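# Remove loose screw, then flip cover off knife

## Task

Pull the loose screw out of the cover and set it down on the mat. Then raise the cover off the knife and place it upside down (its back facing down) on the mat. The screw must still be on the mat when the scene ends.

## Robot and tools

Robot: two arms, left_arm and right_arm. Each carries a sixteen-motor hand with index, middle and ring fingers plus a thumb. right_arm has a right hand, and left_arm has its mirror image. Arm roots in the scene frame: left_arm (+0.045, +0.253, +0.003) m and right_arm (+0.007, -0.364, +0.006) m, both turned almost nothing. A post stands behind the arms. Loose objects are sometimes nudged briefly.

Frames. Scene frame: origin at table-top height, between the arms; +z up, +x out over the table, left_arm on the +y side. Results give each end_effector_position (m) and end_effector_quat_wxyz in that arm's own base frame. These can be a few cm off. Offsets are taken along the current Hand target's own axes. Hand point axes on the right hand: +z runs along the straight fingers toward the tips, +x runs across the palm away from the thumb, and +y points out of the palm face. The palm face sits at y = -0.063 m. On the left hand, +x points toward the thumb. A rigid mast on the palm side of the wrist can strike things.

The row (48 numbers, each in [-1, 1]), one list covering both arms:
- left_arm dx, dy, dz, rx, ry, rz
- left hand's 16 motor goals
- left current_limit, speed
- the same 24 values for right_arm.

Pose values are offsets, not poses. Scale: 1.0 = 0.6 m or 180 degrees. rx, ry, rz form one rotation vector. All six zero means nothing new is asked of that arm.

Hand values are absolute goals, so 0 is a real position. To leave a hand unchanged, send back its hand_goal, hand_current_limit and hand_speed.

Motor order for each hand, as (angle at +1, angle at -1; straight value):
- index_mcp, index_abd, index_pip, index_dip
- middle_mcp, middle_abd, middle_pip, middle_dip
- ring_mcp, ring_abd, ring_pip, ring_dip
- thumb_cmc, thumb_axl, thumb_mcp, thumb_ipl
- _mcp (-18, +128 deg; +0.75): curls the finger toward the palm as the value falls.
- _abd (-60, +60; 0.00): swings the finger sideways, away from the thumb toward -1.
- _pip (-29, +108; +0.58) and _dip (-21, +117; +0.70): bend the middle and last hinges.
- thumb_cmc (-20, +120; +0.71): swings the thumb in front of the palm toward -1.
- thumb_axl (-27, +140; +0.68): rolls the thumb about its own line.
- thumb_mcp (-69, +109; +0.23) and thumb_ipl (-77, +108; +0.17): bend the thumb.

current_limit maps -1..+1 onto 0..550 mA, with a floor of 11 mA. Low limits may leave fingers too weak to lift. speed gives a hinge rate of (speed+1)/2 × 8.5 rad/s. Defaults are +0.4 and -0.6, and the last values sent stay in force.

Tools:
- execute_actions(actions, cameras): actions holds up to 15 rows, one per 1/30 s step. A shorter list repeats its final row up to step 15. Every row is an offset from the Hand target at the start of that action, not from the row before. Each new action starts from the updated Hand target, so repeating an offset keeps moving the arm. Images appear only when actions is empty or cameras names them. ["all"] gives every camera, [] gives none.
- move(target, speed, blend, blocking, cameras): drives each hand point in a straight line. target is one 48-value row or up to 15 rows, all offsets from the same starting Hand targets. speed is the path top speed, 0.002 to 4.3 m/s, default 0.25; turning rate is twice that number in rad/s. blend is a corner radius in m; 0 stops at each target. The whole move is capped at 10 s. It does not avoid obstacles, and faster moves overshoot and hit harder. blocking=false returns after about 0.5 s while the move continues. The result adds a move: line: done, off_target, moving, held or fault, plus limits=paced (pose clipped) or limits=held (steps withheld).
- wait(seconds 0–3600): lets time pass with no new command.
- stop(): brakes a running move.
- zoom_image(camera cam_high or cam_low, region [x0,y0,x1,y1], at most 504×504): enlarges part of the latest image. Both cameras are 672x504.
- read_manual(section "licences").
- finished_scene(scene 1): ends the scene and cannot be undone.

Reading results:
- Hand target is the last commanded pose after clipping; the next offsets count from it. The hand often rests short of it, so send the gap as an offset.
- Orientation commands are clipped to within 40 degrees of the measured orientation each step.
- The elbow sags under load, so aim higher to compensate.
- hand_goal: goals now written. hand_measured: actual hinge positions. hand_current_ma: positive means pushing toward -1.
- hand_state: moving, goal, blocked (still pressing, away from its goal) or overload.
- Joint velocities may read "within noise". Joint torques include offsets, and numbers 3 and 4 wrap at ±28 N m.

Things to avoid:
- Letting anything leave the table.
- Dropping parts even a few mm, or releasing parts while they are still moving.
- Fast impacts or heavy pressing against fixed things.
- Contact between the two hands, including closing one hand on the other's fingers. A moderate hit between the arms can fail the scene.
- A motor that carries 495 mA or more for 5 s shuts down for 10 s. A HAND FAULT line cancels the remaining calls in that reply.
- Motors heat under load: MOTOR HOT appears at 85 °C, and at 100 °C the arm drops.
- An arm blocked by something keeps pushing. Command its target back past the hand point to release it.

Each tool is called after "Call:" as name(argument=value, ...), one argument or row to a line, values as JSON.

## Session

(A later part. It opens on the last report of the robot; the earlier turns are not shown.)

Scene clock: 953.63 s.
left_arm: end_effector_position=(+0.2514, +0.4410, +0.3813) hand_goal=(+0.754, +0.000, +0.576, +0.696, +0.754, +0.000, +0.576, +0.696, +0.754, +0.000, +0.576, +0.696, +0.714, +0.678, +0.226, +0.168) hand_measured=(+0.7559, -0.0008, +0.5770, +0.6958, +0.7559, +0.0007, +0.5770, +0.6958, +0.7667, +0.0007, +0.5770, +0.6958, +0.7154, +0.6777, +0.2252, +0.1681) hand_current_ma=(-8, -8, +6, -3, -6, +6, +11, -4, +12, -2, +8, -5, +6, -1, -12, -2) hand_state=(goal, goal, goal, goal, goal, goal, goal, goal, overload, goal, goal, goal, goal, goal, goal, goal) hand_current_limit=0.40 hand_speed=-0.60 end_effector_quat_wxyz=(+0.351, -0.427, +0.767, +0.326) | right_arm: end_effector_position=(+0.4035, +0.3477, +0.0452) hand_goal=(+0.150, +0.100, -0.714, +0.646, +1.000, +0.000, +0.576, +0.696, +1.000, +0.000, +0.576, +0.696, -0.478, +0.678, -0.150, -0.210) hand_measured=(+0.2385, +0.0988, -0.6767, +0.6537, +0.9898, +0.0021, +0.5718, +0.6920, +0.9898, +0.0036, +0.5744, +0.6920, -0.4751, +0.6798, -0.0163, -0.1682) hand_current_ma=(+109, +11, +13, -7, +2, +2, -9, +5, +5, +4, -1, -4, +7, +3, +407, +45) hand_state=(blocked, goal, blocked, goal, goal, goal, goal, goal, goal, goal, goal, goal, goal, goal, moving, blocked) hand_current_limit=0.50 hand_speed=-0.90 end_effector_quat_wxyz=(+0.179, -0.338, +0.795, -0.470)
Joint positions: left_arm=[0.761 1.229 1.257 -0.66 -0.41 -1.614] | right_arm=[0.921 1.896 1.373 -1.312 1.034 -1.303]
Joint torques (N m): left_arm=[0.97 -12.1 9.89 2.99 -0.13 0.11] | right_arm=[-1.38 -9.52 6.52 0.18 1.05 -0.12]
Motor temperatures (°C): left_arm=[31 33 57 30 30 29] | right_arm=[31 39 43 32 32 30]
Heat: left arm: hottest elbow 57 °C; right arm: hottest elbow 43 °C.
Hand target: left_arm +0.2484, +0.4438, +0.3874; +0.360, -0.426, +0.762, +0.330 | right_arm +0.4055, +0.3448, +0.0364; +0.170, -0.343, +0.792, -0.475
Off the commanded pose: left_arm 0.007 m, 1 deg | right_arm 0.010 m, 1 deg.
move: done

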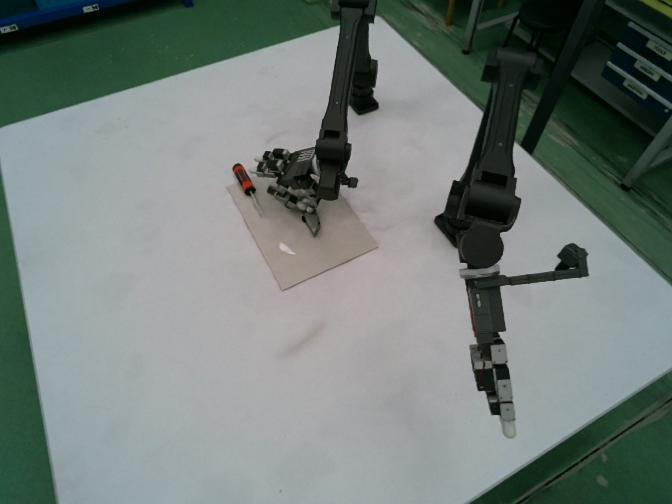

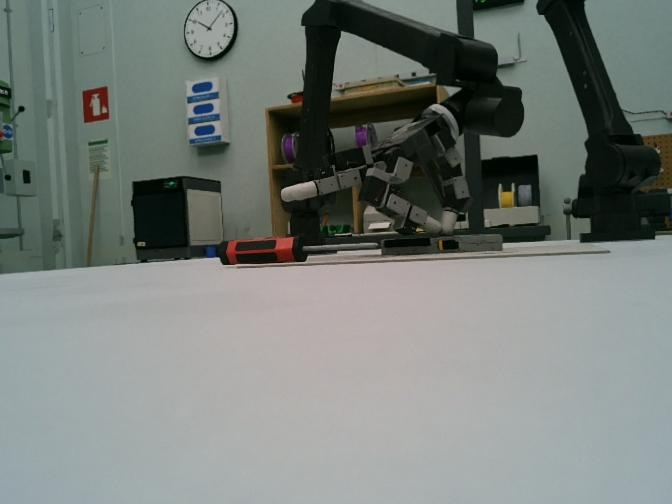

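Call:
move(
  target=[0,0,0,0,0,0,0.754,0,0.576,0.696,0.754,0,0.576,0.696,0.754,0,0.576,0.696,0.714,0.678,0.226,0.168,0.4,-0.6,0,0,0,0,0,0,0.310,0.1,-0.665,0.681,1.0,0,0.576,0.696,1.0,0,0.576,0.696,-0.478,0.678,0.06,-0.12,0.4,-0.7],
  cameras=[],
  speed=0.05,
)

Call:
move(
  target=[0,0,0,0,0,0,0.754,0,0.576,0.696,0.754,0,0.576,0.696,0.754,0,0.576,0.696,0.714,0.678,0.226,0.168,0.4,-0.6,0,0,0,0,0,0,0.257,0.1,-0.633,0.681,1.0,0,0.576,0.696,1.0,0,0.576,0.696,-0.478,0.678,-0.01,-0.115,0.4,-0.9],
  cameras=["all"],
  speed=0.05,
)

Call:
zoom_image(
  camera="cam_high",
  region=[285, 185, 325, 225],
)

Call:
zoom_image(
  camera="cam_low",
  region=[410, 200, 470, 250],
)

Scene clock: 1000.67 s.
left_arm: end_effector_position=(+0.2514, +0.4410, +0.3813) hand_goal=(+0.754, +0.000, +0.576, +0.696, +0.754, +0.000, +0.576, +0.696, +0.754, +0.000, +0.576, +0.696, +0.714, +0.678, +0.226, +0.168) hand_measured=(+0.7559, -0.0008, +0.5770, +0.6958, +0.7559, +0.0007, +0.5770, +0.6958, +0.7667, -0.0008, +0.5770, +0.6958, +0.7154, +0.6767, +0.2252, +0.1681) hand_current_ma=(-9, -10, +4, +0, -6, +10, +4, -4, +10, -1, +4, -12, +6, -1, -8, -2) hand_state=(goal, goal, goal, goal, goal, goal, goal, goal, overload, goal, goal, goal, goal, goal, goal, goal) hand_current_limit=0.40 hand_speed=-0.60 end_effector_quat_wxyz=(+0.351, -0.427, +0.767, +0.326) | right_arm: end_effector_position=(+0.4076, +0.3438, +0.0461) hand_goal=(+0.310, +0.100, -0.664, +0.682, +1.000, +0.000, +0.576, +0.696, +1.000, +0.000, +0.576, +0.696, -0.478, +0.678, +0.060, -0.120) hand_measured=(+0.3012, +0.0988, -0.6638, +0.6780, +0.9898, +0.0021, +0.5718, +0.6920, +0.9898, +0.0036, +0.5744, +0.6932, -0.4813, +0.6767, +0.0243, -0.1368) hand_current_ma=(-8, +9, -5, -16, +5, +6, -11, +3, +7, +5, +0, -2, +7, +6, -31, -5) hand_state=(goal, goal, goal, goal, goal, goal, goal, goal, goal, goal, goal, goal, goal, goal, blocked, goal) hand_current_limit=0.40 hand_speed=-0.70 end_effector_quat_wxyz=(+0.180, -0.335, +0.794, -0.474)
Joint positions: left_arm=[0.761 1.229 1.257 -0.66 -0.41 -1.614] | right_arm=[0.913 1.896 1.373 -1.312 1.043 -1.303]
Joint torques (N m): left_arm=[0.97 -11.05 9.85 2.97 -0.15 0.08] | right_arm=[-0.56 -9.47 6.54 0.18 0.68 -0.13]
Motor temperatures (°C): left_arm=[31 33 57 30 30 29] | right_arm=[31 38 43 32 32 30]
Heat: left arm: hottest elbow 57 °C; right arm: hottest elbow 43 °C.
Hand target: left_arm +0.2484, +0.4438, +0.3874; +0.360, -0.426, +0.762, +0.330 | right_arm +0.4056, +0.3447, +0.0364; +0.170, -0.343, +0.792, -0.475
Off the commanded pose: left_arm 0.007 m, 1 deg | right_arm 0.010 m, 1 deg.
move: done

Scene clock: 1001.17 s.
left_arm: end_effector_position=(+0.2514, +0.4410, +0.3813) hand_goal=(+0.754, +0.000, +0.576, +0.696, +0.754, +0.000, +0.576, +0.696, +0.754, +0.000, +0.576, +0.696, +0.714, +0.678, +0.226, +0.168) hand_measured=(+0.7559, +0.0007, +0.5770, +0.6958, +0.7559, +0.0007, +0.5770, +0.6958, +0.7667, +0.0007, +0.5757, +0.6958, +0.7154, +0.6767, +0.2252, +0.1681) hand_current_ma=(-8, -6, +2, -9, -4, +10, +12, -3, +10, -1, +9, -9, +12, -5, -4, -7) hand_state=(goal, goal, goal, goal, goal, goal, goal, goal, overload, goal, goal, goal, goal, goal, goal, goal) hand_current_limit=0.40 hand_speed=-0.60 end_effector_quat_wxyz=(+0.351, -0.427, +0.767, +0.326) | right_arm: end_effector_position=(+0.4071, +0.3442, +0.0460) hand_goal=(+0.258, +0.100, -0.632, +0.682, +1.000, +0.000, +0.576, +0.696, +1.000, +0.000, +0.576, +0.696, -0.478, +0.678, -0.010, -0.114) hand_measured=(+0.2566, +0.0988, -0.6330, +0.6780, +0.9910, +0.0036, +0.5718, +0.6907, +0.9898, +0.0051, +0.5744, +0.6932, -0.4801, +0.6777, +0.0015, -0.1263) hand_current_ma=(-8, +14, -5, -14, +9, +11, -10, +2, +12, +4, +0, -1, +4, +7, -2, +1) hand_state=(goal, goal, goal, goal, goal, goal, goal, goal, goal, goal, goal, goal, goal, goal, goal, goal) hand_current_limit=0.40 hand_speed=-0.90 end_effector_quat_wxyz=(+0.179, -0.335, +0.795, -0.473)
Joint positions: left_arm=[0.761 1.229 1.257 -0.66 -0.41 -1.614] | right_arm=[0.913 1.896 1.373 -1.312 1.041 -1.303]
Joint torques (N m): left_arm=[1.14 -11.58 9.83 3.22 -0.11 0.11] | right_arm=[-0.62 -9.52 6.53 0.17 0.73 -0.13]
Motor temperatures (°C): left_arm=[31 33 57 30 30 29] | right_arm=[31 38 43 32 32 30]
Heat: left arm: hottest elbow 57 °C; right arm: hottest elbow 43 °C.
Hand target: left_arm +0.2484, +0.4438, +0.3874; +0.360, -0.426, +0.762, +0.330 | right_arm +0.4056, +0.3447, +0.0364; +0.170, -0.343, +0.792, -0.475
Off the commanded pose: left_arm 0.007 m, 1 deg | right_arm 0.010 m, 1 deg.
move: done

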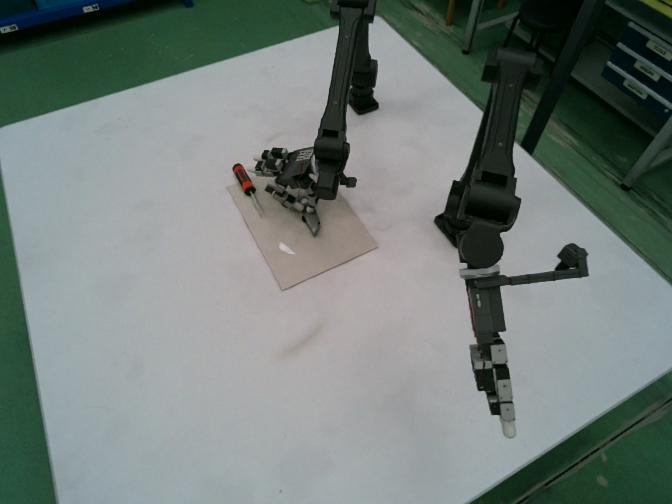

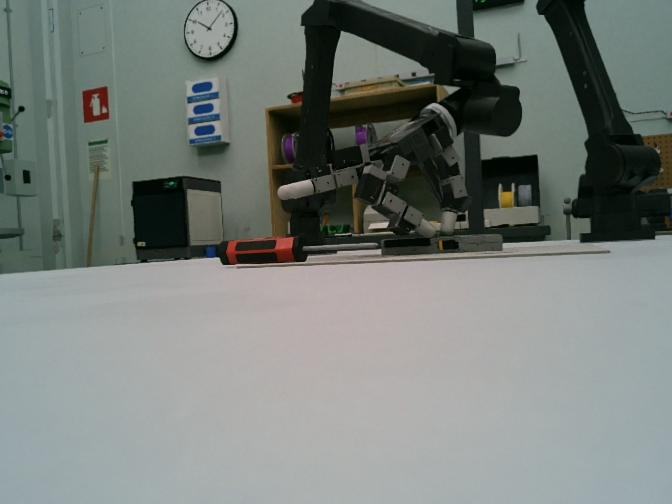

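Scaled by 12.600 from the camera's image (finer frame: 960x720).

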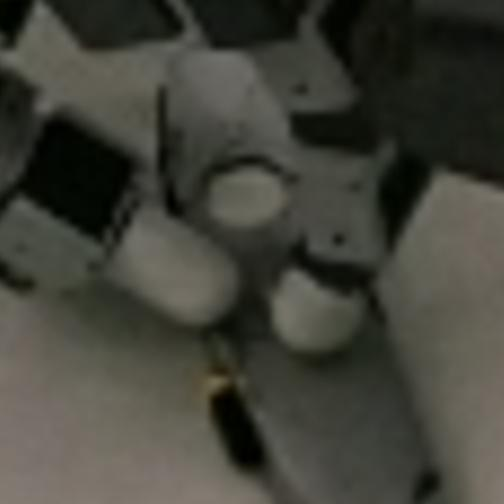

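Scaled by 8.400 from the camera's image (finer frame: 960x720).

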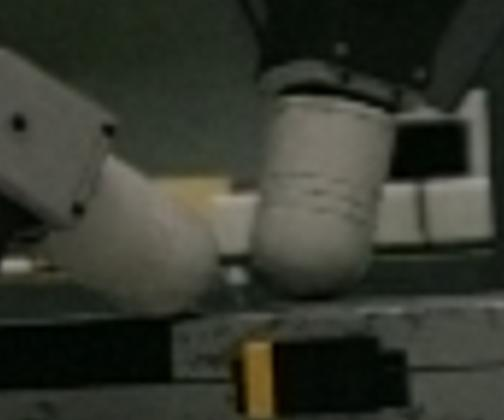

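Call:
move(
  target=[0,0,0,0,0,0,0.754,0,0.576,0.696,0.754,0,0.576,0.696,0.754,0,0.576,0.696,0.714,0.678,0.226,0.168,0.4,-0.6,0,0,0,0,0,0,0.235,0.1,-0.630,0.681,1.0,0,0.576,0.696,1.0,0,0.576,0.696,-0.478,0.678,-0.13,-0.115,0.4,-0.9],
  cameras=["all"],
  speed=0.05,
)

Call:
zoom_image(
  camera="cam_high",
  region=[285, 185, 325, 225],
)

Call:
zoom_image(
  camera="cam_low",
  region=[410, 200, 470, 250],
)

Scene clock: 1012.00 s.
left_arm: end_effector_position=(+0.2514, +0.4410, +0.3813) hand_goal=(+0.754, +0.000, +0.576, +0.696, +0.754, +0.000, +0.576, +0.696, +0.754, +0.000, +0.576, +0.696, +0.714, +0.678, +0.226, +0.168) hand_measured=(+0.7559, -0.0008, +0.5770, +0.6958, +0.7571, +0.0007, +0.5770, +0.6958, +0.7667, +0.0007, +0.5770, +0.6958, +0.7154, +0.6777, +0.2252, +0.1681) hand_current_ma=(-12, -16, +3, -6, -1, +9, +12, -3, +13, -7, +6, -8, +6, +2, -7, -7) hand_state=(goal, goal, goal, goal, goal, goal, goal, goal, overload, goal, goal, goal, goal, goal, goal, goal) hand_current_limit=0.40 hand_speed=-0.60 end_effector_quat_wxyz=(+0.351, -0.427, +0.767, +0.326) | right_arm: end_effector_position=(+0.4036, +0.3478, +0.0454) hand_goal=(+0.236, +0.100, -0.630, +0.682, +1.000, +0.000, +0.576, +0.696, +1.000, +0.000, +0.576, +0.696, -0.478, +0.678, -0.130, -0.114) hand_measured=(+0.2421, +0.0988, -0.6356, +0.6792, +0.9898, +0.0021, +0.5718, +0.6920, +0.9898, +0.0051, +0.5744, +0.6932, -0.4776, +0.6809, -0.0519, -0.1034) hand_current_ma=(-6, +11, -6, -10, +5, +2, -11, +1, +9, +3, -2, -3, +8, +8, +131, +3) hand_state=(goal, goal, goal, goal, goal, goal, goal, goal, goal, goal, goal, goal, goal, goal, blocked, goal) hand_current_limit=0.40 hand_speed=-0.90 end_effector_quat_wxyz=(+0.180, -0.339, +0.795, -0.471)
Joint positions: left_arm=[0.761 1.229 1.257 -0.66 -0.41 -1.614] | right_arm=[0.921 1.896 1.373 -1.312 1.036 -1.303]
Joint torques (N m): left_arm=[0.85 -11.22 9.92 3.04 -0.13 0.08] | right_arm=[-1.38 -9.47 6.54 0.17 0.95 -0.13]
Motor temperatures (°C): left_arm=[31 33 57 30 30 29] | right_arm=[31 38 43 32 31 30]
Heat: left arm: hottest elbow 57 °C; right arm: hottest elbow 43 °C.
Hand target: left_arm +0.2484, +0.4438, +0.3874; +0.360, -0.426, +0.762, +0.330 | right_arm +0.4056, +0.3447, +0.0364; +0.170, -0.343, +0.792, -0.475
Off the commanded pose: left_arm 0.007 m, 1 deg | right_arm 0.010 m, 1 deg.
move: done

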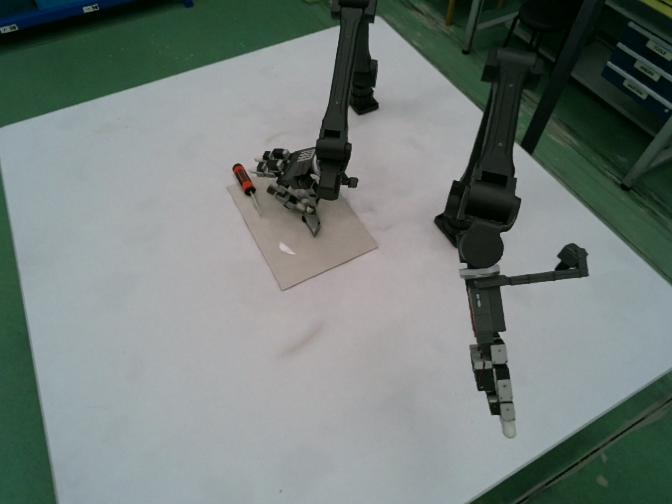

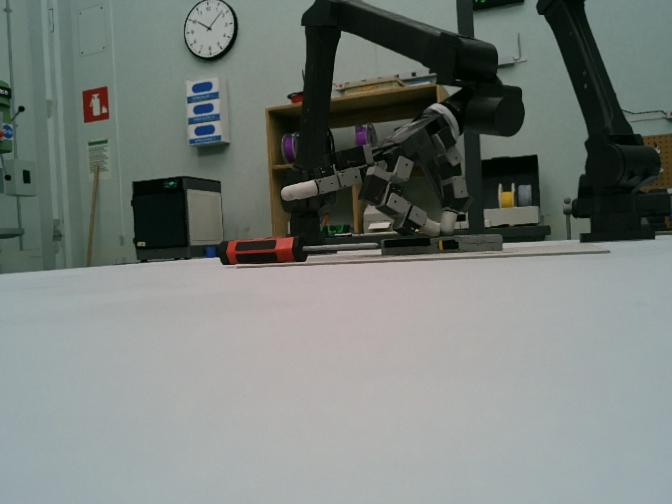

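Scaled by 12.600 from the camera's image (finer frame: 960x720).

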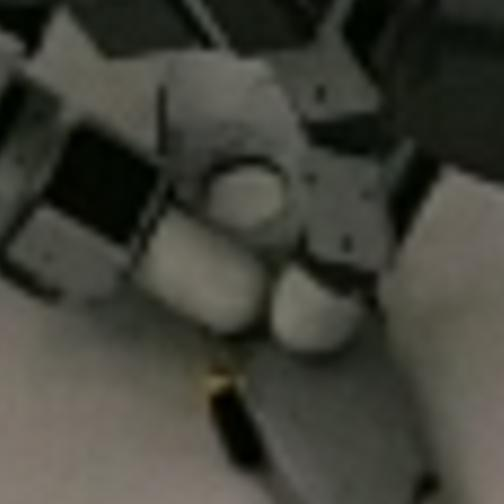

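Scaled by 8.400 from the camera's image (finer frame: 960x720).

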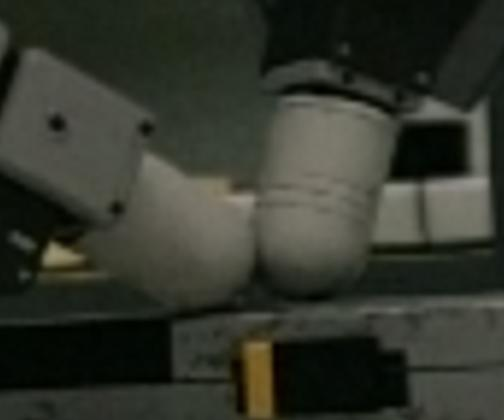

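Call:
move(
  target=[0,0,0,0,0,0,0.754,0,0.576,0.696,0.754,0,0.576,0.696,0.754,0,0.576,0.696,0.714,0.678,0.226,0.168,0.4,-0.6,0,0,0,0,0,0,0.310,0.0,-0.675,0.681,1.0,0,0.576,0.696,1.0,0,0.576,0.696,-0.52,0.678,0.10,-0.12,0.4,-0.7],
  cameras=["all"],
  speed=0.05,
)

Call:
zoom_image(
  camera="cam_high",
  region=[285, 185, 325, 225],
)

Call:
zoom_image(
  camera="cam_low",
  region=[410, 200, 470, 250],
)

Scene clock: 1046.37 s.
left_arm: end_effector_position=(+0.2514, +0.4410, +0.3813) hand_goal=(+0.754, +0.000, +0.576, +0.696, +0.754, +0.000, +0.576, +0.696, +0.754, +0.000, +0.576, +0.696, +0.714, +0.678, +0.226, +0.168) hand_measured=(+0.7559, +0.0007, +0.5770, +0.6958, +0.7571, +0.0007, +0.5770, +0.6958, +0.7667, -0.0008, +0.5770, +0.6958, +0.7154, +0.6777, +0.2262, +0.1681) hand_current_ma=(-8, -9, +5, -7, -1, +7, +11, -5, +12, -1, +10, -8, +4, +3, -8, -5) hand_state=(goal, goal, goal, goal, goal, goal, goal, goal, overload, goal, goal, goal, goal, goal, goal, goal) hand_current_limit=0.40 hand_speed=-0.60 end_effector_quat_wxyz=(+0.351, -0.427, +0.767, +0.326) | right_arm: end_effector_position=(+0.4086, +0.3430, +0.0462) hand_goal=(+0.310, +0.000, -0.674, +0.682, +1.000, +0.000, +0.576, +0.696, +1.000, +0.000, +0.576, +0.696, -0.520, +0.678, +0.100, -0.120) hand_measured=(+0.3012, +0.0051, -0.6715, +0.6792, +0.9910, +0.0021, +0.5718, +0.6907, +0.9898, +0.0051, +0.5744, +0.6932, -0.5014, +0.6851, +0.0649, -0.1377) hand_current_ma=(-8, +10, -2, -9, +3, +10, -6, +5, +9, +4, -3, +3, +13, +8, -35, -2) hand_state=(goal, goal, goal, goal, goal, goal, goal, goal, goal, goal, goal, goal, goal, goal, blocked, goal) hand_current_limit=0.40 hand_speed=-0.70 end_effector_quat_wxyz=(+0.180, -0.334, +0.795, -0.474)
Joint positions: left_arm=[0.761 1.229 1.257 -0.66 -0.41 -1.614] | right_arm=[0.91 1.896 1.373 -1.311 1.044 -1.303]
Joint torques (N m): left_arm=[0.73 -11.4 10.09 3.14 -0.11 0.11] | right_arm=[-0.38 -9.76 6.53 0.14 0.63 -0.13]
Motor temperatures (°C): left_arm=[30 33 57 30 29 29] | right_arm=[31 37 43 32 31 30]
Heat: left arm: hottest elbow 57 °C; right arm: hottest elbow 43 °C.
Hand target: left_arm +0.2484, +0.4438, +0.3874; +0.360, -0.426, +0.762, +0.330 | right_arm +0.4056, +0.3447, +0.0364; +0.170, -0.343, +0.792, -0.475
Off the commanded pose: left_arm 0.007 m, 1 deg | right_arm 0.010 m, 2 deg.
move: done

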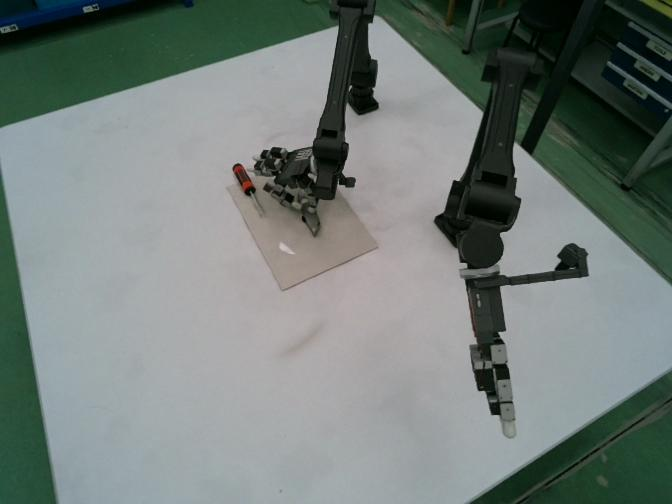

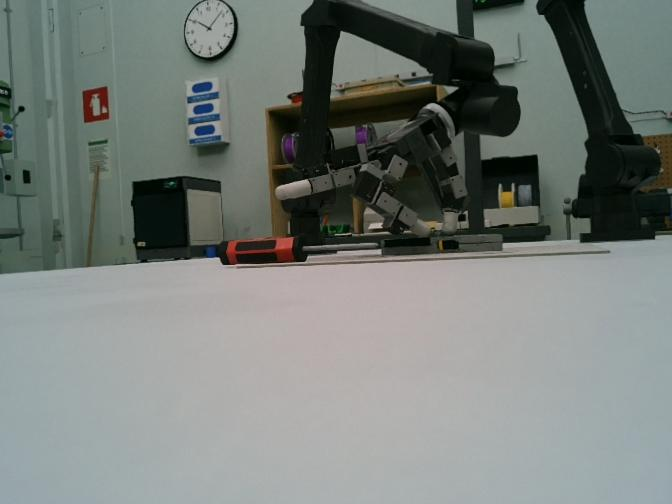

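Scaled by 12.600 from the camera's image (finer frame: 960x720).

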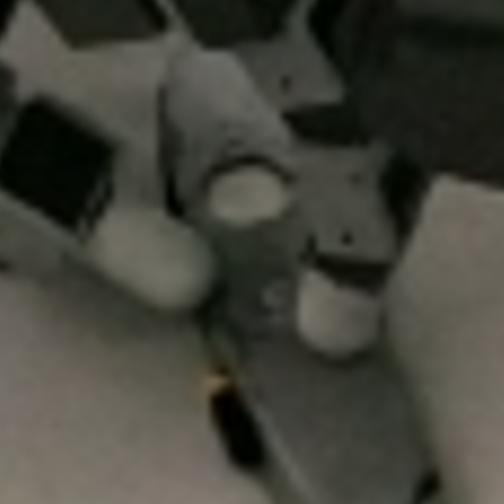

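Scaled by 8.400 from the camera's image (finer frame: 960x720).

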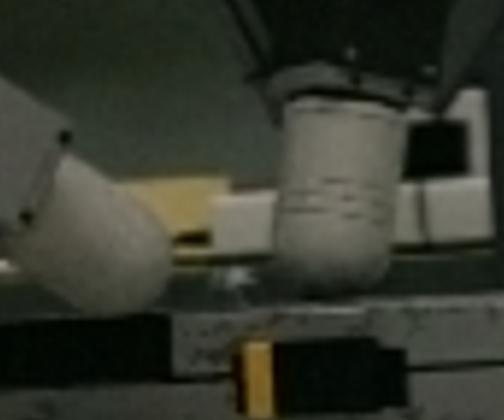

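Call:
zoom_image(
  camera="cam_high",
  region=[300, 202, 314, 216],
)

Call:
zoom_image(
  camera="cam_low",
  region=[430, 225, 448, 243],
)

Scaled by 36.000 from the camera's image (finer frame: 960x720).

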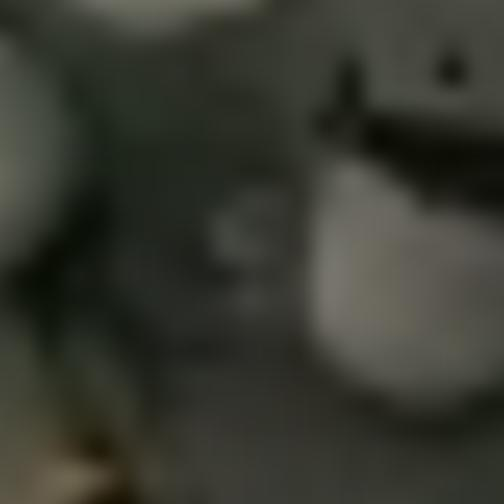

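Scaled by 28.000 from the camera's image (finer frame: 960x720).

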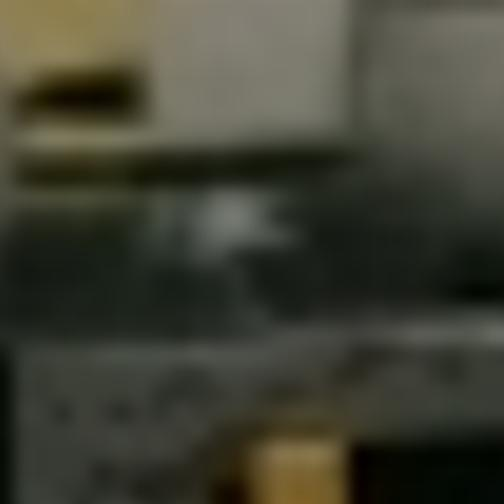

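Call:
move(
  target=[0,0,0,0,0,0,0.754,0,0.576,0.696,0.754,0,0.576,0.696,0.754,0,0.576,0.696,0.714,0.678,0.226,0.168,0.4,-0.6,-0.0042,-0.0216,-0.0131,-0.0013,-0.0047,0.0082,0.310,0.0,-0.675,0.681,1.0,0,0.576,0.696,1.0,0,0.576,0.696,-0.52,0.678,0.10,-0.15,0.4,-0.7],
  cameras=["all"],
  speed=0.05,
)

Call:
zoom_image(
  camera="cam_high",
  region=[285, 185, 325, 225],
)

Call:
zoom_image(
  camera="cam_low",
  region=[410, 200, 470, 250],
)

Scene clock: 1074.60 s.
left_arm: end_effector_position=(+0.2514, +0.4410, +0.3813) hand_goal=(+0.754, +0.000, +0.576, +0.696, +0.754, +0.000, +0.576, +0.696, +0.754, +0.000, +0.576, +0.696, +0.714, +0.678, +0.226, +0.168) hand_measured=(+0.7559, +0.0007, +0.5770, +0.6958, +0.7559, +0.0007, +0.5770, +0.6958, +0.7667, +0.0007, +0.5770, +0.6958, +0.7154, +0.6777, +0.2252, +0.1672) hand_current_ma=(-8, -8, +5, -8, -1, +6, +7, -4, +11, -5, +4, -13, +9, -6, -9, -7) hand_state=(goal, goal, goal, goal, goal, goal, goal, goal, overload, goal, goal, goal, goal, goal, goal, goal) hand_current_limit=0.40 hand_speed=-0.60 end_effector_quat_wxyz=(+0.351, -0.427, +0.767, +0.326) | right_arm: end_effector_position=(+0.4084, +0.3431, +0.0460) hand_goal=(+0.310, +0.000, -0.674, +0.682, +1.000, +0.000, +0.576, +0.696, +1.000, +0.000, +0.576, +0.696, -0.520, +0.678, +0.100, -0.150) hand_measured=(+0.3012, +0.0036, -0.6715, +0.6780, +0.9910, +0.0036, +0.5718, +0.6920, +0.9898, +0.0051, +0.5757, +0.6920, -0.5027, +0.6862, +0.0768, -0.1596) hand_current_ma=(-9, +10, -10, -11, +1, +6, -8, +5, +7, +7, -3, -4, +10, +6, -18, -3) hand_state=(goal, goal, goal, goal, goal, goal, goal, goal, goal, goal, goal, goal, goal, goal, blocked, goal) hand_current_limit=0.40 hand_speed=-0.70 end_effector_quat_wxyz=(+0.179, -0.334, +0.795, -0.474)
Joint positions: left_arm=[0.761 1.229 1.257 -0.66 -0.41 -1.614] | right_arm=[0.91 1.896 1.373 -1.311 1.042 -1.303]
Joint torques (N m): left_arm=[1.55 -10.81 9.62 3.07 -0.13 0.09] | right_arm=[-0.38 -11.81 6.76 0.12 0.7 -0.13]
Motor temperatures (°C): left_arm=[30 33 58 30 29 29] | right_arm=[31 37 43 32 31 30]
Heat: left arm: hottest elbow 58 °C; right arm: hottest elbow 43 °C.
Hand target: left_arm +0.2484, +0.4438, +0.3874; +0.360, -0.426, +0.762, +0.330 | right_arm +0.4077, +0.3474, +0.0514; +0.181, -0.337, +0.796, -0.468
Off the commanded pose: left_arm 0.007 m, 1 deg | right_arm 0.007 m, 1 deg.
move: done

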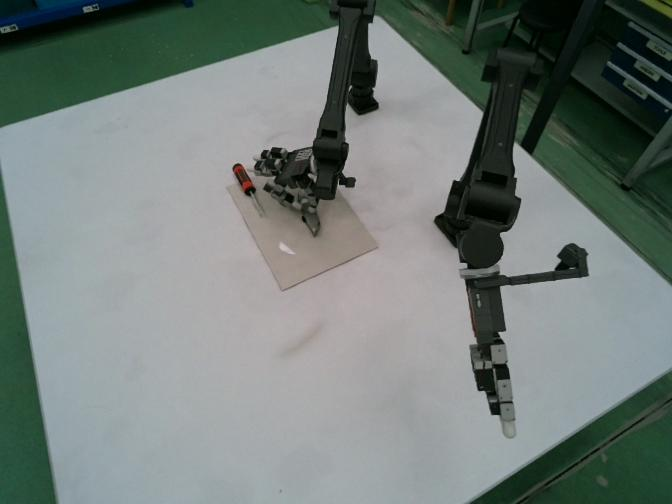

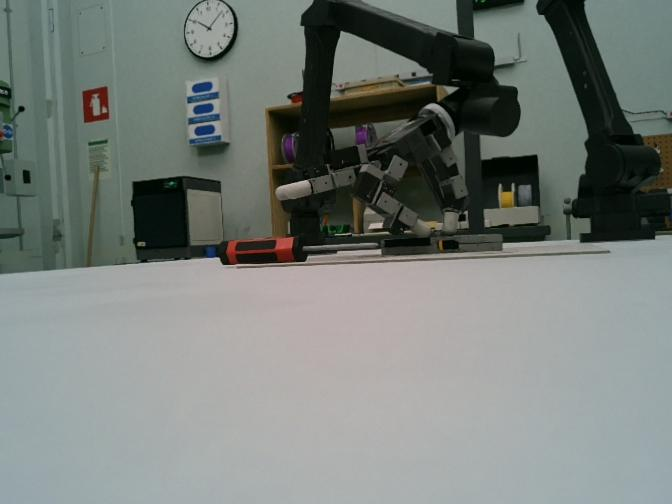

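Scaled by 12.600 from the camera's image (finer frame: 960x720).

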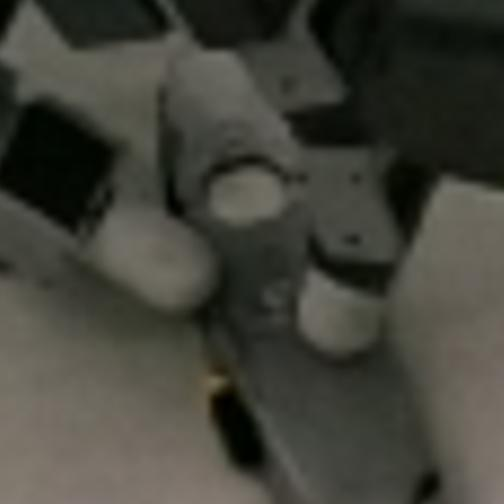

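Scaled by 8.400 from the camera's image (finer frame: 960x720).

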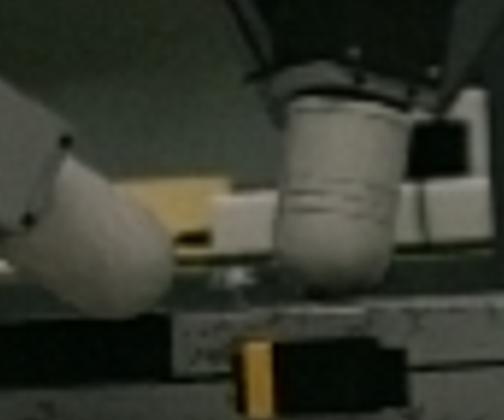

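Call:
move(
  target=[0,0,0,0,0,0,0.754,0,0.576,0.696,0.754,0,0.576,0.696,0.754,0,0.576,0.696,0.714,0.678,0.226,0.168,0.4,-0.6,0,0,0,0,0,0,0.200,0.0,-0.605,0.681,1.0,0,0.576,0.696,1.0,0,0.576,0.696,-0.56,0.678,0.10,-0.16,0.4,-0.8],
  cameras=["all"],
  speed=0.05,
)

Call:
zoom_image(
  camera="cam_high",
  region=[285, 185, 325, 225],
)

Call:
zoom_image(
  camera="cam_low",
  region=[410, 200, 470, 250],
)

Scene clock: 1084.10 s.
left_arm: end_effector_position=(+0.2514, +0.4410, +0.3813) hand_goal=(+0.754, +0.000, +0.576, +0.696, +0.754, +0.000, +0.576, +0.696, +0.754, +0.000, +0.576, +0.696, +0.714, +0.678, +0.226, +0.168) hand_measured=(+0.7559, +0.0007, +0.5770, +0.6958, +0.7559, +0.0007, +0.5770, +0.6958, +0.7667, +0.0007, +0.5770, +0.6958, +0.7154, +0.6777, +0.2252, +0.1681) hand_current_ma=(-3, -12, +0, -12, -3, +6, +11, -4, +8, +3, +4, -11, +5, +1, -8, -6) hand_state=(goal, goal, goal, goal, goal, goal, goal, goal, overload, goal, goal, goal, goal, goal, goal, goal) hand_current_limit=0.40 hand_speed=-0.60 end_effector_quat_wxyz=(+0.351, -0.427, +0.767, +0.326) | right_arm: end_effector_position=(+0.4079, +0.3434, +0.0456) hand_goal=(+0.200, +0.000, -0.604, +0.682, +1.000, +0.000, +0.576, +0.696, +1.000, +0.000, +0.576, +0.696, -0.560, +0.678, +0.100, -0.160) hand_measured=(+0.1975, +0.0036, -0.6099, +0.6792, +0.9886, +0.0036, +0.5718, +0.6907, +0.9898, +0.0051, +0.5744, +0.6932, -0.5529, +0.6830, +0.0946, -0.1635) hand_current_ma=(-5, +8, -6, -4, +4, +5, -15, +6, +5, +6, -1, -1, +8, +1, -4, +0) hand_state=(goal, goal, goal, goal, goal, goal, goal, goal, goal, goal, goal, goal, goal, goal, goal, goal) hand_current_limit=0.40 hand_speed=-0.80 end_effector_quat_wxyz=(+0.178, -0.334, +0.796, -0.472)
Joint positions: left_arm=[0.761 1.229 1.257 -0.66 -0.41 -1.614] | right_arm=[0.91 1.896 1.373 -1.311 1.038 -1.303]
Joint torques (N m): left_arm=[0.79 -11.11 9.84 3.28 -0.13 0.12] | right_arm=[-0.38 -11.69 6.78 0.12 0.86 -0.14]
Motor temperatures (°C): left_arm=[30 33 58 30 29 29] | right_arm=[31 37 43 32 31 30]
Heat: left arm: hottest elbow 58 °C; right arm: hottest elbow 43 °C.
Hand target: left_arm +0.2484, +0.4438, +0.3874; +0.360, -0.426, +0.762, +0.330 | right_arm +0.4077, +0.3474, +0.0513; +0.181, -0.337, +0.796, -0.468
Off the commanded pose: left_arm 0.007 m, 1 deg | right_arm 0.007 m, 1 deg.
move: done

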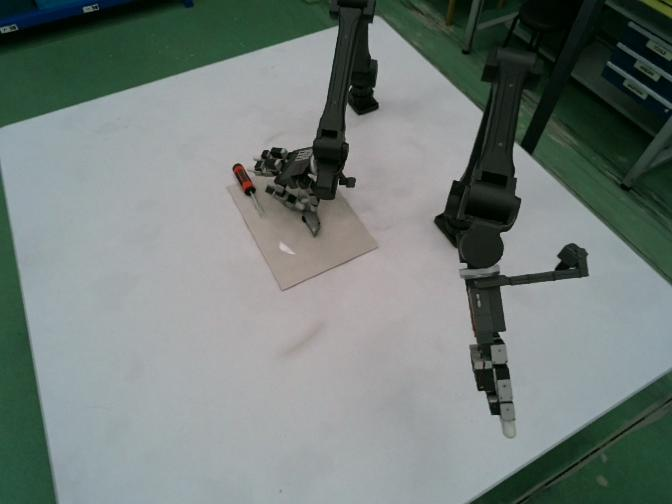

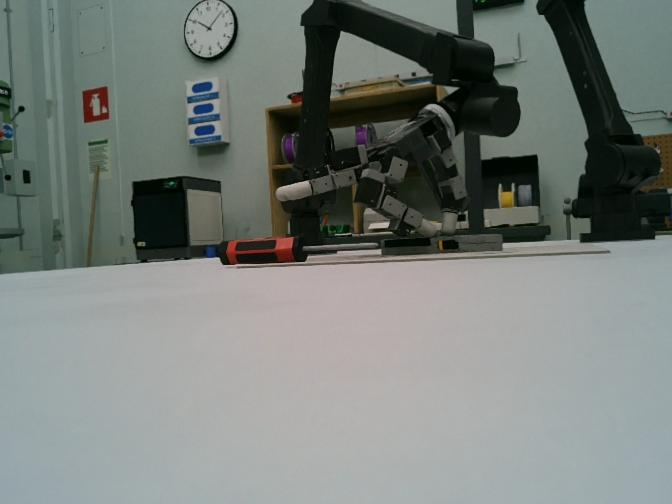

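Scaled by 12.600 from the camera's image (finer frame: 960x720).

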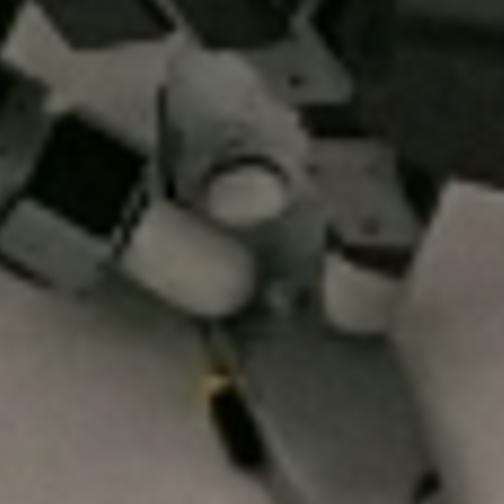

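Scaled by 8.400 from the camera's image (finer frame: 960x720).

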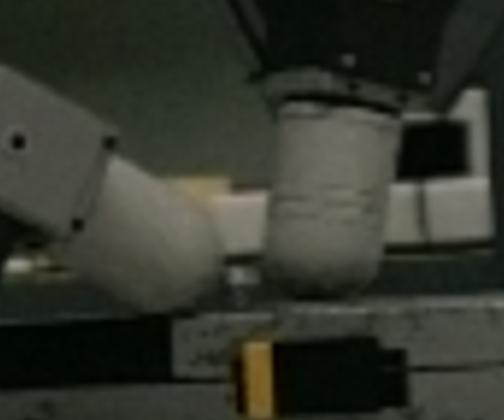

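Call:
move(
  target=[0,0,0,0,0,0,0.754,0,0.576,0.696,0.754,0,0.576,0.696,0.754,0,0.576,0.696,0.714,0.678,0.226,0.168,0.4,-0.6,0,0,0,0,0,0,0.200,0.0,-0.605,0.681,1.0,0,0.576,0.696,1.0,0,0.576,0.696,-0.520,0.678,0.075,-0.16,0.4,-0.8],
  cameras=[],
  speed=0.05,
)

Call:
move(
  target=[0,0,0,0,0,0,0.754,0,0.576,0.696,0.754,0,0.576,0.696,0.754,0,0.576,0.696,0.714,0.678,0.226,0.168,0.4,-0.6,0,0,0,0,0,0,0.195,0.0,-0.603,0.681,1.0,0,0.576,0.696,1.0,0,0.576,0.696,-0.525,0.678,0.02,-0.16,0.4,-0.9],
  cameras=["all"],
  speed=0.05,
)

Call:
zoom_image(
  camera="cam_high",
  region=[285, 185, 325, 225],
)

Call:
zoom_image(
  camera="cam_low",
  region=[410, 200, 470, 250],
)

Scene clock: 1098.60 s.
left_arm: end_effector_position=(+0.2514, +0.4410, +0.3813) hand_goal=(+0.754, +0.000, +0.576, +0.696, +0.754, +0.000, +0.576, +0.696, +0.754, +0.000, +0.576, +0.696, +0.714, +0.678, +0.226, +0.168) hand_measured=(+0.7559, -0.0008, +0.5770, +0.6958, +0.7559, +0.0007, +0.5770, +0.6958, +0.7667, -0.0008, +0.5770, +0.6958, +0.7154, +0.6777, +0.2252, +0.1681) hand_current_ma=(-7, -12, +2, -3, -1, +8, +9, -7, +12, +3, +8, -9, +11, +2, -12, -7) hand_state=(goal, goal, goal, goal, goal, goal, goal, goal, overload, goal, goal, goal, goal, goal, goal, goal) hand_current_limit=0.40 hand_speed=-0.60 end_effector_quat_wxyz=(+0.351, -0.427, +0.767, +0.326) | right_arm: end_effector_position=(+0.4078, +0.3435, +0.0455) hand_goal=(+0.200, +0.000, -0.604, +0.682, +1.000, +0.000, +0.576, +0.696, +1.000, +0.000, +0.576, +0.696, -0.520, +0.678, +0.076, -0.160) hand_measured=(+0.1987, +0.0036, -0.6099, +0.6780, +0.9898, +0.0021, +0.5718, +0.6920, +0.9898, +0.0051, +0.5744, +0.6932, -0.5416, +0.6756, +0.0876, -0.1587) hand_current_ma=(-10, +7, -3, -9, +2, +6, -9, +0, +9, +0, +0, -1, +1, +8, -1, +4) hand_state=(goal, goal, goal, goal, goal, goal, goal, goal, goal, goal, goal, goal, blocked, goal, goal, goal) hand_current_limit=0.40 hand_speed=-0.80 end_effector_quat_wxyz=(+0.178, -0.334, +0.796, -0.472)
Joint positions: left_arm=[0.761 1.229 1.257 -0.66 -0.41 -1.614] | right_arm=[0.91 1.896 1.373 -1.311 1.037 -1.303]
Joint torques (N m): left_arm=[1.49 -12.04 9.92 3.06 -0.15 0.12] | right_arm=[-0.38 -11.69 6.76 0.1 0.9 -0.14]
Motor temperatures (°C): left_arm=[30 33 58 30 29 29] | right_arm=[30 38 43 32 31 30]
Heat: left arm: hottest elbow 58 °C; right arm: hottest elbow 43 °C.
Hand target: left_arm +0.2484, +0.4438, +0.3874; +0.360, -0.426, +0.762, +0.330 | right_arm +0.4076, +0.3475, +0.0513; +0.181, -0.337, +0.796, -0.468
Off the commanded pose: left_arm 0.007 m, 1 deg | right_arm 0.007 m, 1 deg.
move: done

Scene clock: 1099.10 s.
left_arm: end_effector_position=(+0.2514, +0.4410, +0.3813) hand_goal=(+0.754, +0.000, +0.576, +0.696, +0.754, +0.000, +0.576, +0.696, +0.754, +0.000, +0.576, +0.696, +0.714, +0.678, +0.226, +0.168) hand_measured=(+0.7559, -0.0008, +0.5770, +0.6971, +0.7559, +0.0007, +0.5770, +0.6958, +0.7667, +0.0007, +0.5770, +0.6958, +0.7154, +0.6777, +0.2252, +0.1681) hand_current_ma=(-7, -12, +7, -14, -1, +4, +3, -3, +7, +1, +1, -5, +7, +1, -6, -4) hand_state=(goal, goal, goal, goal, goal, goal, goal, goal, overload, goal, goal, goal, goal, goal, goal, goal) hand_current_limit=0.40 hand_speed=-0.60 end_effector_quat_wxyz=(+0.351, -0.427, +0.767, +0.326) | right_arm: end_effector_position=(+0.4066, +0.3447, +0.0453) hand_goal=(+0.196, +0.000, -0.602, +0.682, +1.000, +0.000, +0.576, +0.696, +1.000, +0.000, +0.576, +0.696, -0.524, +0.678, +0.020, -0.160) hand_measured=(+0.1951, +0.0021, -0.6086, +0.6780, +0.9898, +0.0036, +0.5718, +0.6920, +0.9898, +0.0036, +0.5744, +0.6932, -0.5404, +0.6767, +0.0570, -0.1549) hand_current_ma=(-11, +8, -6, -11, +8, +6, -5, +5, +6, +3, -2, -1, +5, +9, +30, +3) hand_state=(goal, goal, goal, goal, goal, goal, goal, goal, goal, goal, goal, goal, goal, goal, blocked, goal) hand_current_limit=0.40 hand_speed=-0.90 end_effector_quat_wxyz=(+0.178, -0.335, +0.796, -0.471)
Joint positions: left_arm=[0.761 1.229 1.257 -0.66 -0.41 -1.614] | right_arm=[0.913 1.896 1.373 -1.311 1.036 -1.303]
Joint torques (N m): left_arm=[1.08 -11.34 9.8 3.11 -0.13 0.07] | right_arm=[-0.62 -11.69 6.76 0.12 0.97 -0.14]
Motor temperatures (°C): left_arm=[30 33 58 30 29 29] | right_arm=[30 38 43 32 31 30]
Heat: left arm: hottest elbow 58 °C; right arm: hottest elbow 43 °C.
Hand target: left_arm +0.2484, +0.4438, +0.3874; +0.360, -0.426, +0.762, +0.330 | right_arm +0.4076, +0.3475, +0.0513; +0.181, -0.337, +0.796, -0.468
Off the commanded pose: left_arm 0.007 m, 1 deg | right_arm 0.007 m, 1 deg.
move: done

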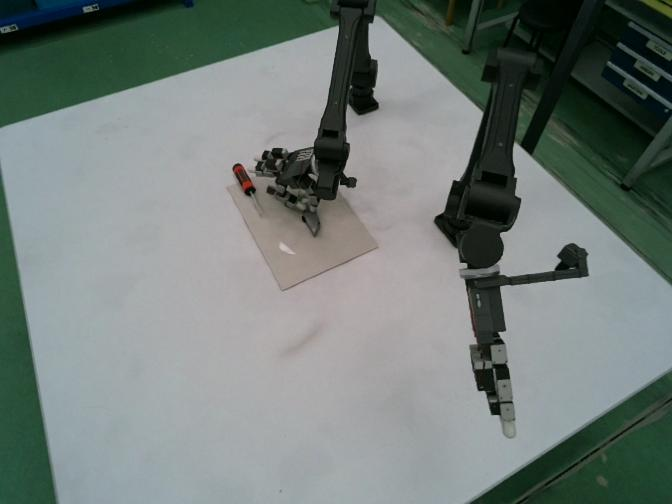

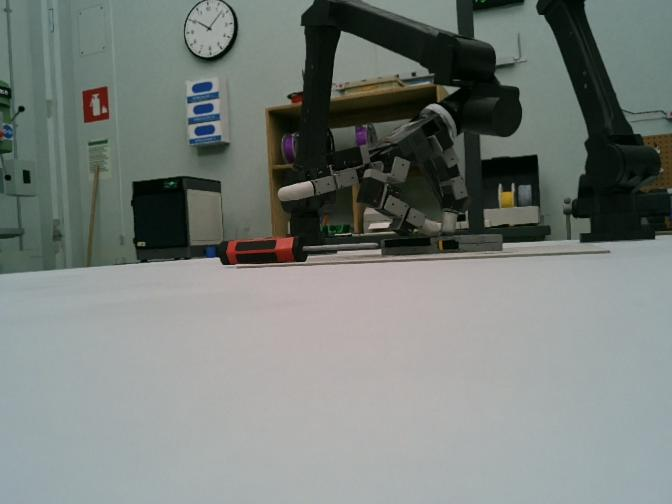

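Scaled by 12.600 from the camera's image (finer frame: 960x720).

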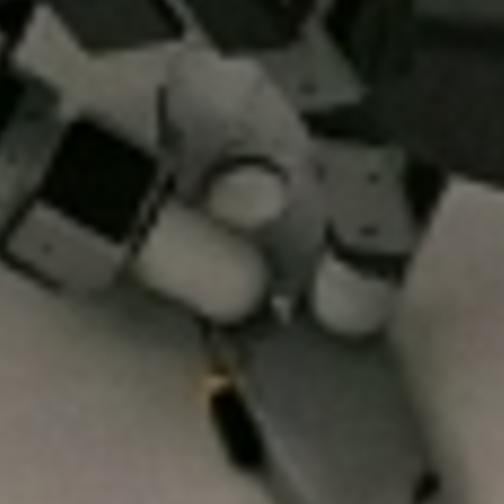

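Scaled by 8.400 from the camera's image (finer frame: 960x720).

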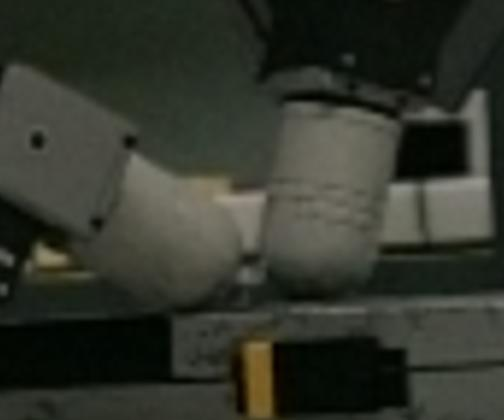

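Call:
move(
  target=[0,0,0,0,0,0,0.754,0,0.576,0.696,0.754,0,0.576,0.696,0.754,0,0.576,0.696,0.714,0.678,0.226,0.168,0.4,-0.6,0,0,0,0,0,0,0.190,0.0,-0.602,0.681,1.0,0,0.576,0.696,1.0,0,0.576,0.696,-0.524,0.678,-0.08,-0.17,0.4,-0.9],
  cameras=["all"],
  speed=0.05,
)

Call:
zoom_image(
  camera="cam_high",
  region=[285, 185, 325, 225],
)

Call:
zoom_image(
  camera="cam_low",
  region=[410, 200, 470, 250],
)

Scene clock: 1110.43 s.
left_arm: end_effector_position=(+0.2514, +0.4410, +0.3813) hand_goal=(+0.754, +0.000, +0.576, +0.696, +0.754, +0.000, +0.576, +0.696, +0.754, +0.000, +0.576, +0.696, +0.714, +0.678, +0.226, +0.168) hand_measured=(+0.7559, +0.0007, +0.5770, +0.6958, +0.7571, +0.0007, +0.5770, +0.6958, +0.7667, +0.0007, +0.5770, +0.6958, +0.7154, +0.6777, +0.2252, +0.1681) hand_current_ma=(-8, -6, +10, -9, -6, +5, +9, -6, +10, -1, +4, -8, +5, -1, -4, -5) hand_state=(goal, goal, goal, goal, goal, goal, goal, goal, overload, goal, goal, goal, goal, goal, goal, goal) hand_current_limit=0.40 hand_speed=-0.60 end_effector_quat_wxyz=(+0.351, -0.427, +0.767, +0.326) | right_arm: end_effector_position=(+0.4067, +0.3447, +0.0457) hand_goal=(+0.190, +0.000, -0.602, +0.682, +1.000, +0.000, +0.576, +0.696, +1.000, +0.000, +0.576, +0.696, -0.524, +0.678, -0.080, -0.170) hand_measured=(+0.2035, +0.0036, -0.6074, +0.6780, +0.9898, +0.0036, +0.5718, +0.6920, +0.9898, +0.0051, +0.5744, +0.6932, -0.5366, +0.6756, +0.0114, -0.1511) hand_current_ma=(+0, +9, -10, -9, +3, +6, -6, +4, +10, +2, +0, -3, +2, +9, +184, +13) hand_state=(goal, goal, goal, goal, goal, goal, goal, goal, goal, goal, goal, goal, goal, goal, blocked, goal) hand_current_limit=0.40 hand_speed=-0.90 end_effector_quat_wxyz=(+0.179, -0.335, +0.796, -0.471)
Joint positions: left_arm=[0.761 1.229 1.257 -0.66 -0.41 -1.614] | right_arm=[0.913 1.895 1.373 -1.311 1.036 -1.303]
Joint torques (N m): left_arm=[1.44 -11.69 9.87 3.17 -0.13 0.08] | right_arm=[-0.62 -11.63 6.76 0.12 0.97 -0.14]
Motor temperatures (°C): left_arm=[30 33 58 30 29 29] | right_arm=[30 38 43 32 31 30]
Heat: left arm: hottest elbow 58 °C; right arm: hottest elbow 43 °C.
Hand target: left_arm +0.2484, +0.4438, +0.3874; +0.360, -0.426, +0.762, +0.330 | right_arm +0.4077, +0.3474, +0.0513; +0.181, -0.337, +0.796, -0.468
Off the commanded pose: left_arm 0.007 m, 1 deg | right_arm 0.006 m, 1 deg.
move: done

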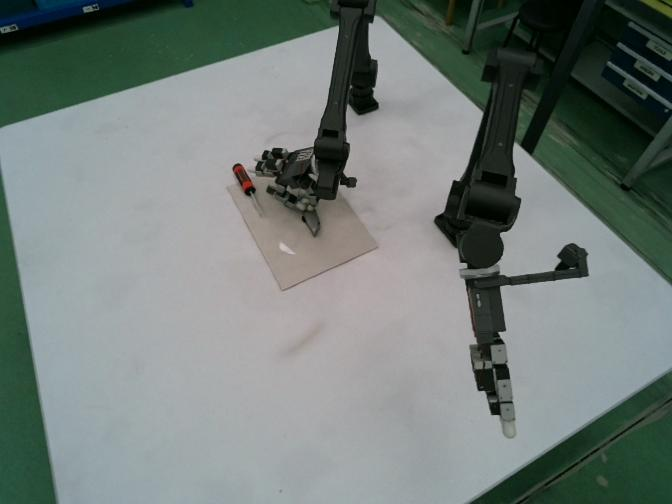

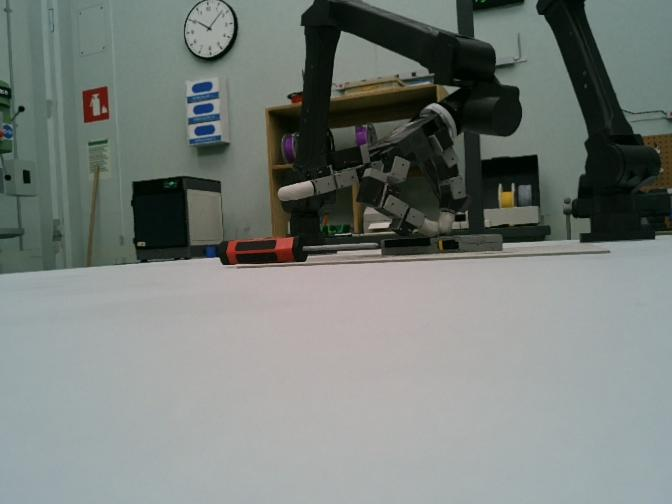

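Scaled by 12.600 from the camera's image (finer frame: 960x720).

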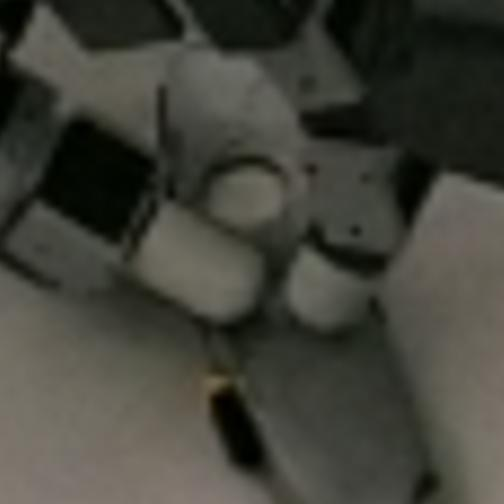

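Scaled by 8.400 from the camera's image (finer frame: 960x720).

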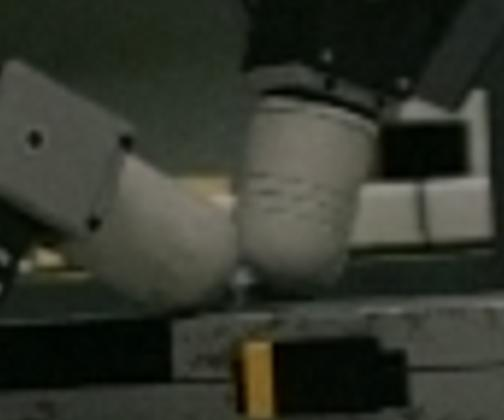

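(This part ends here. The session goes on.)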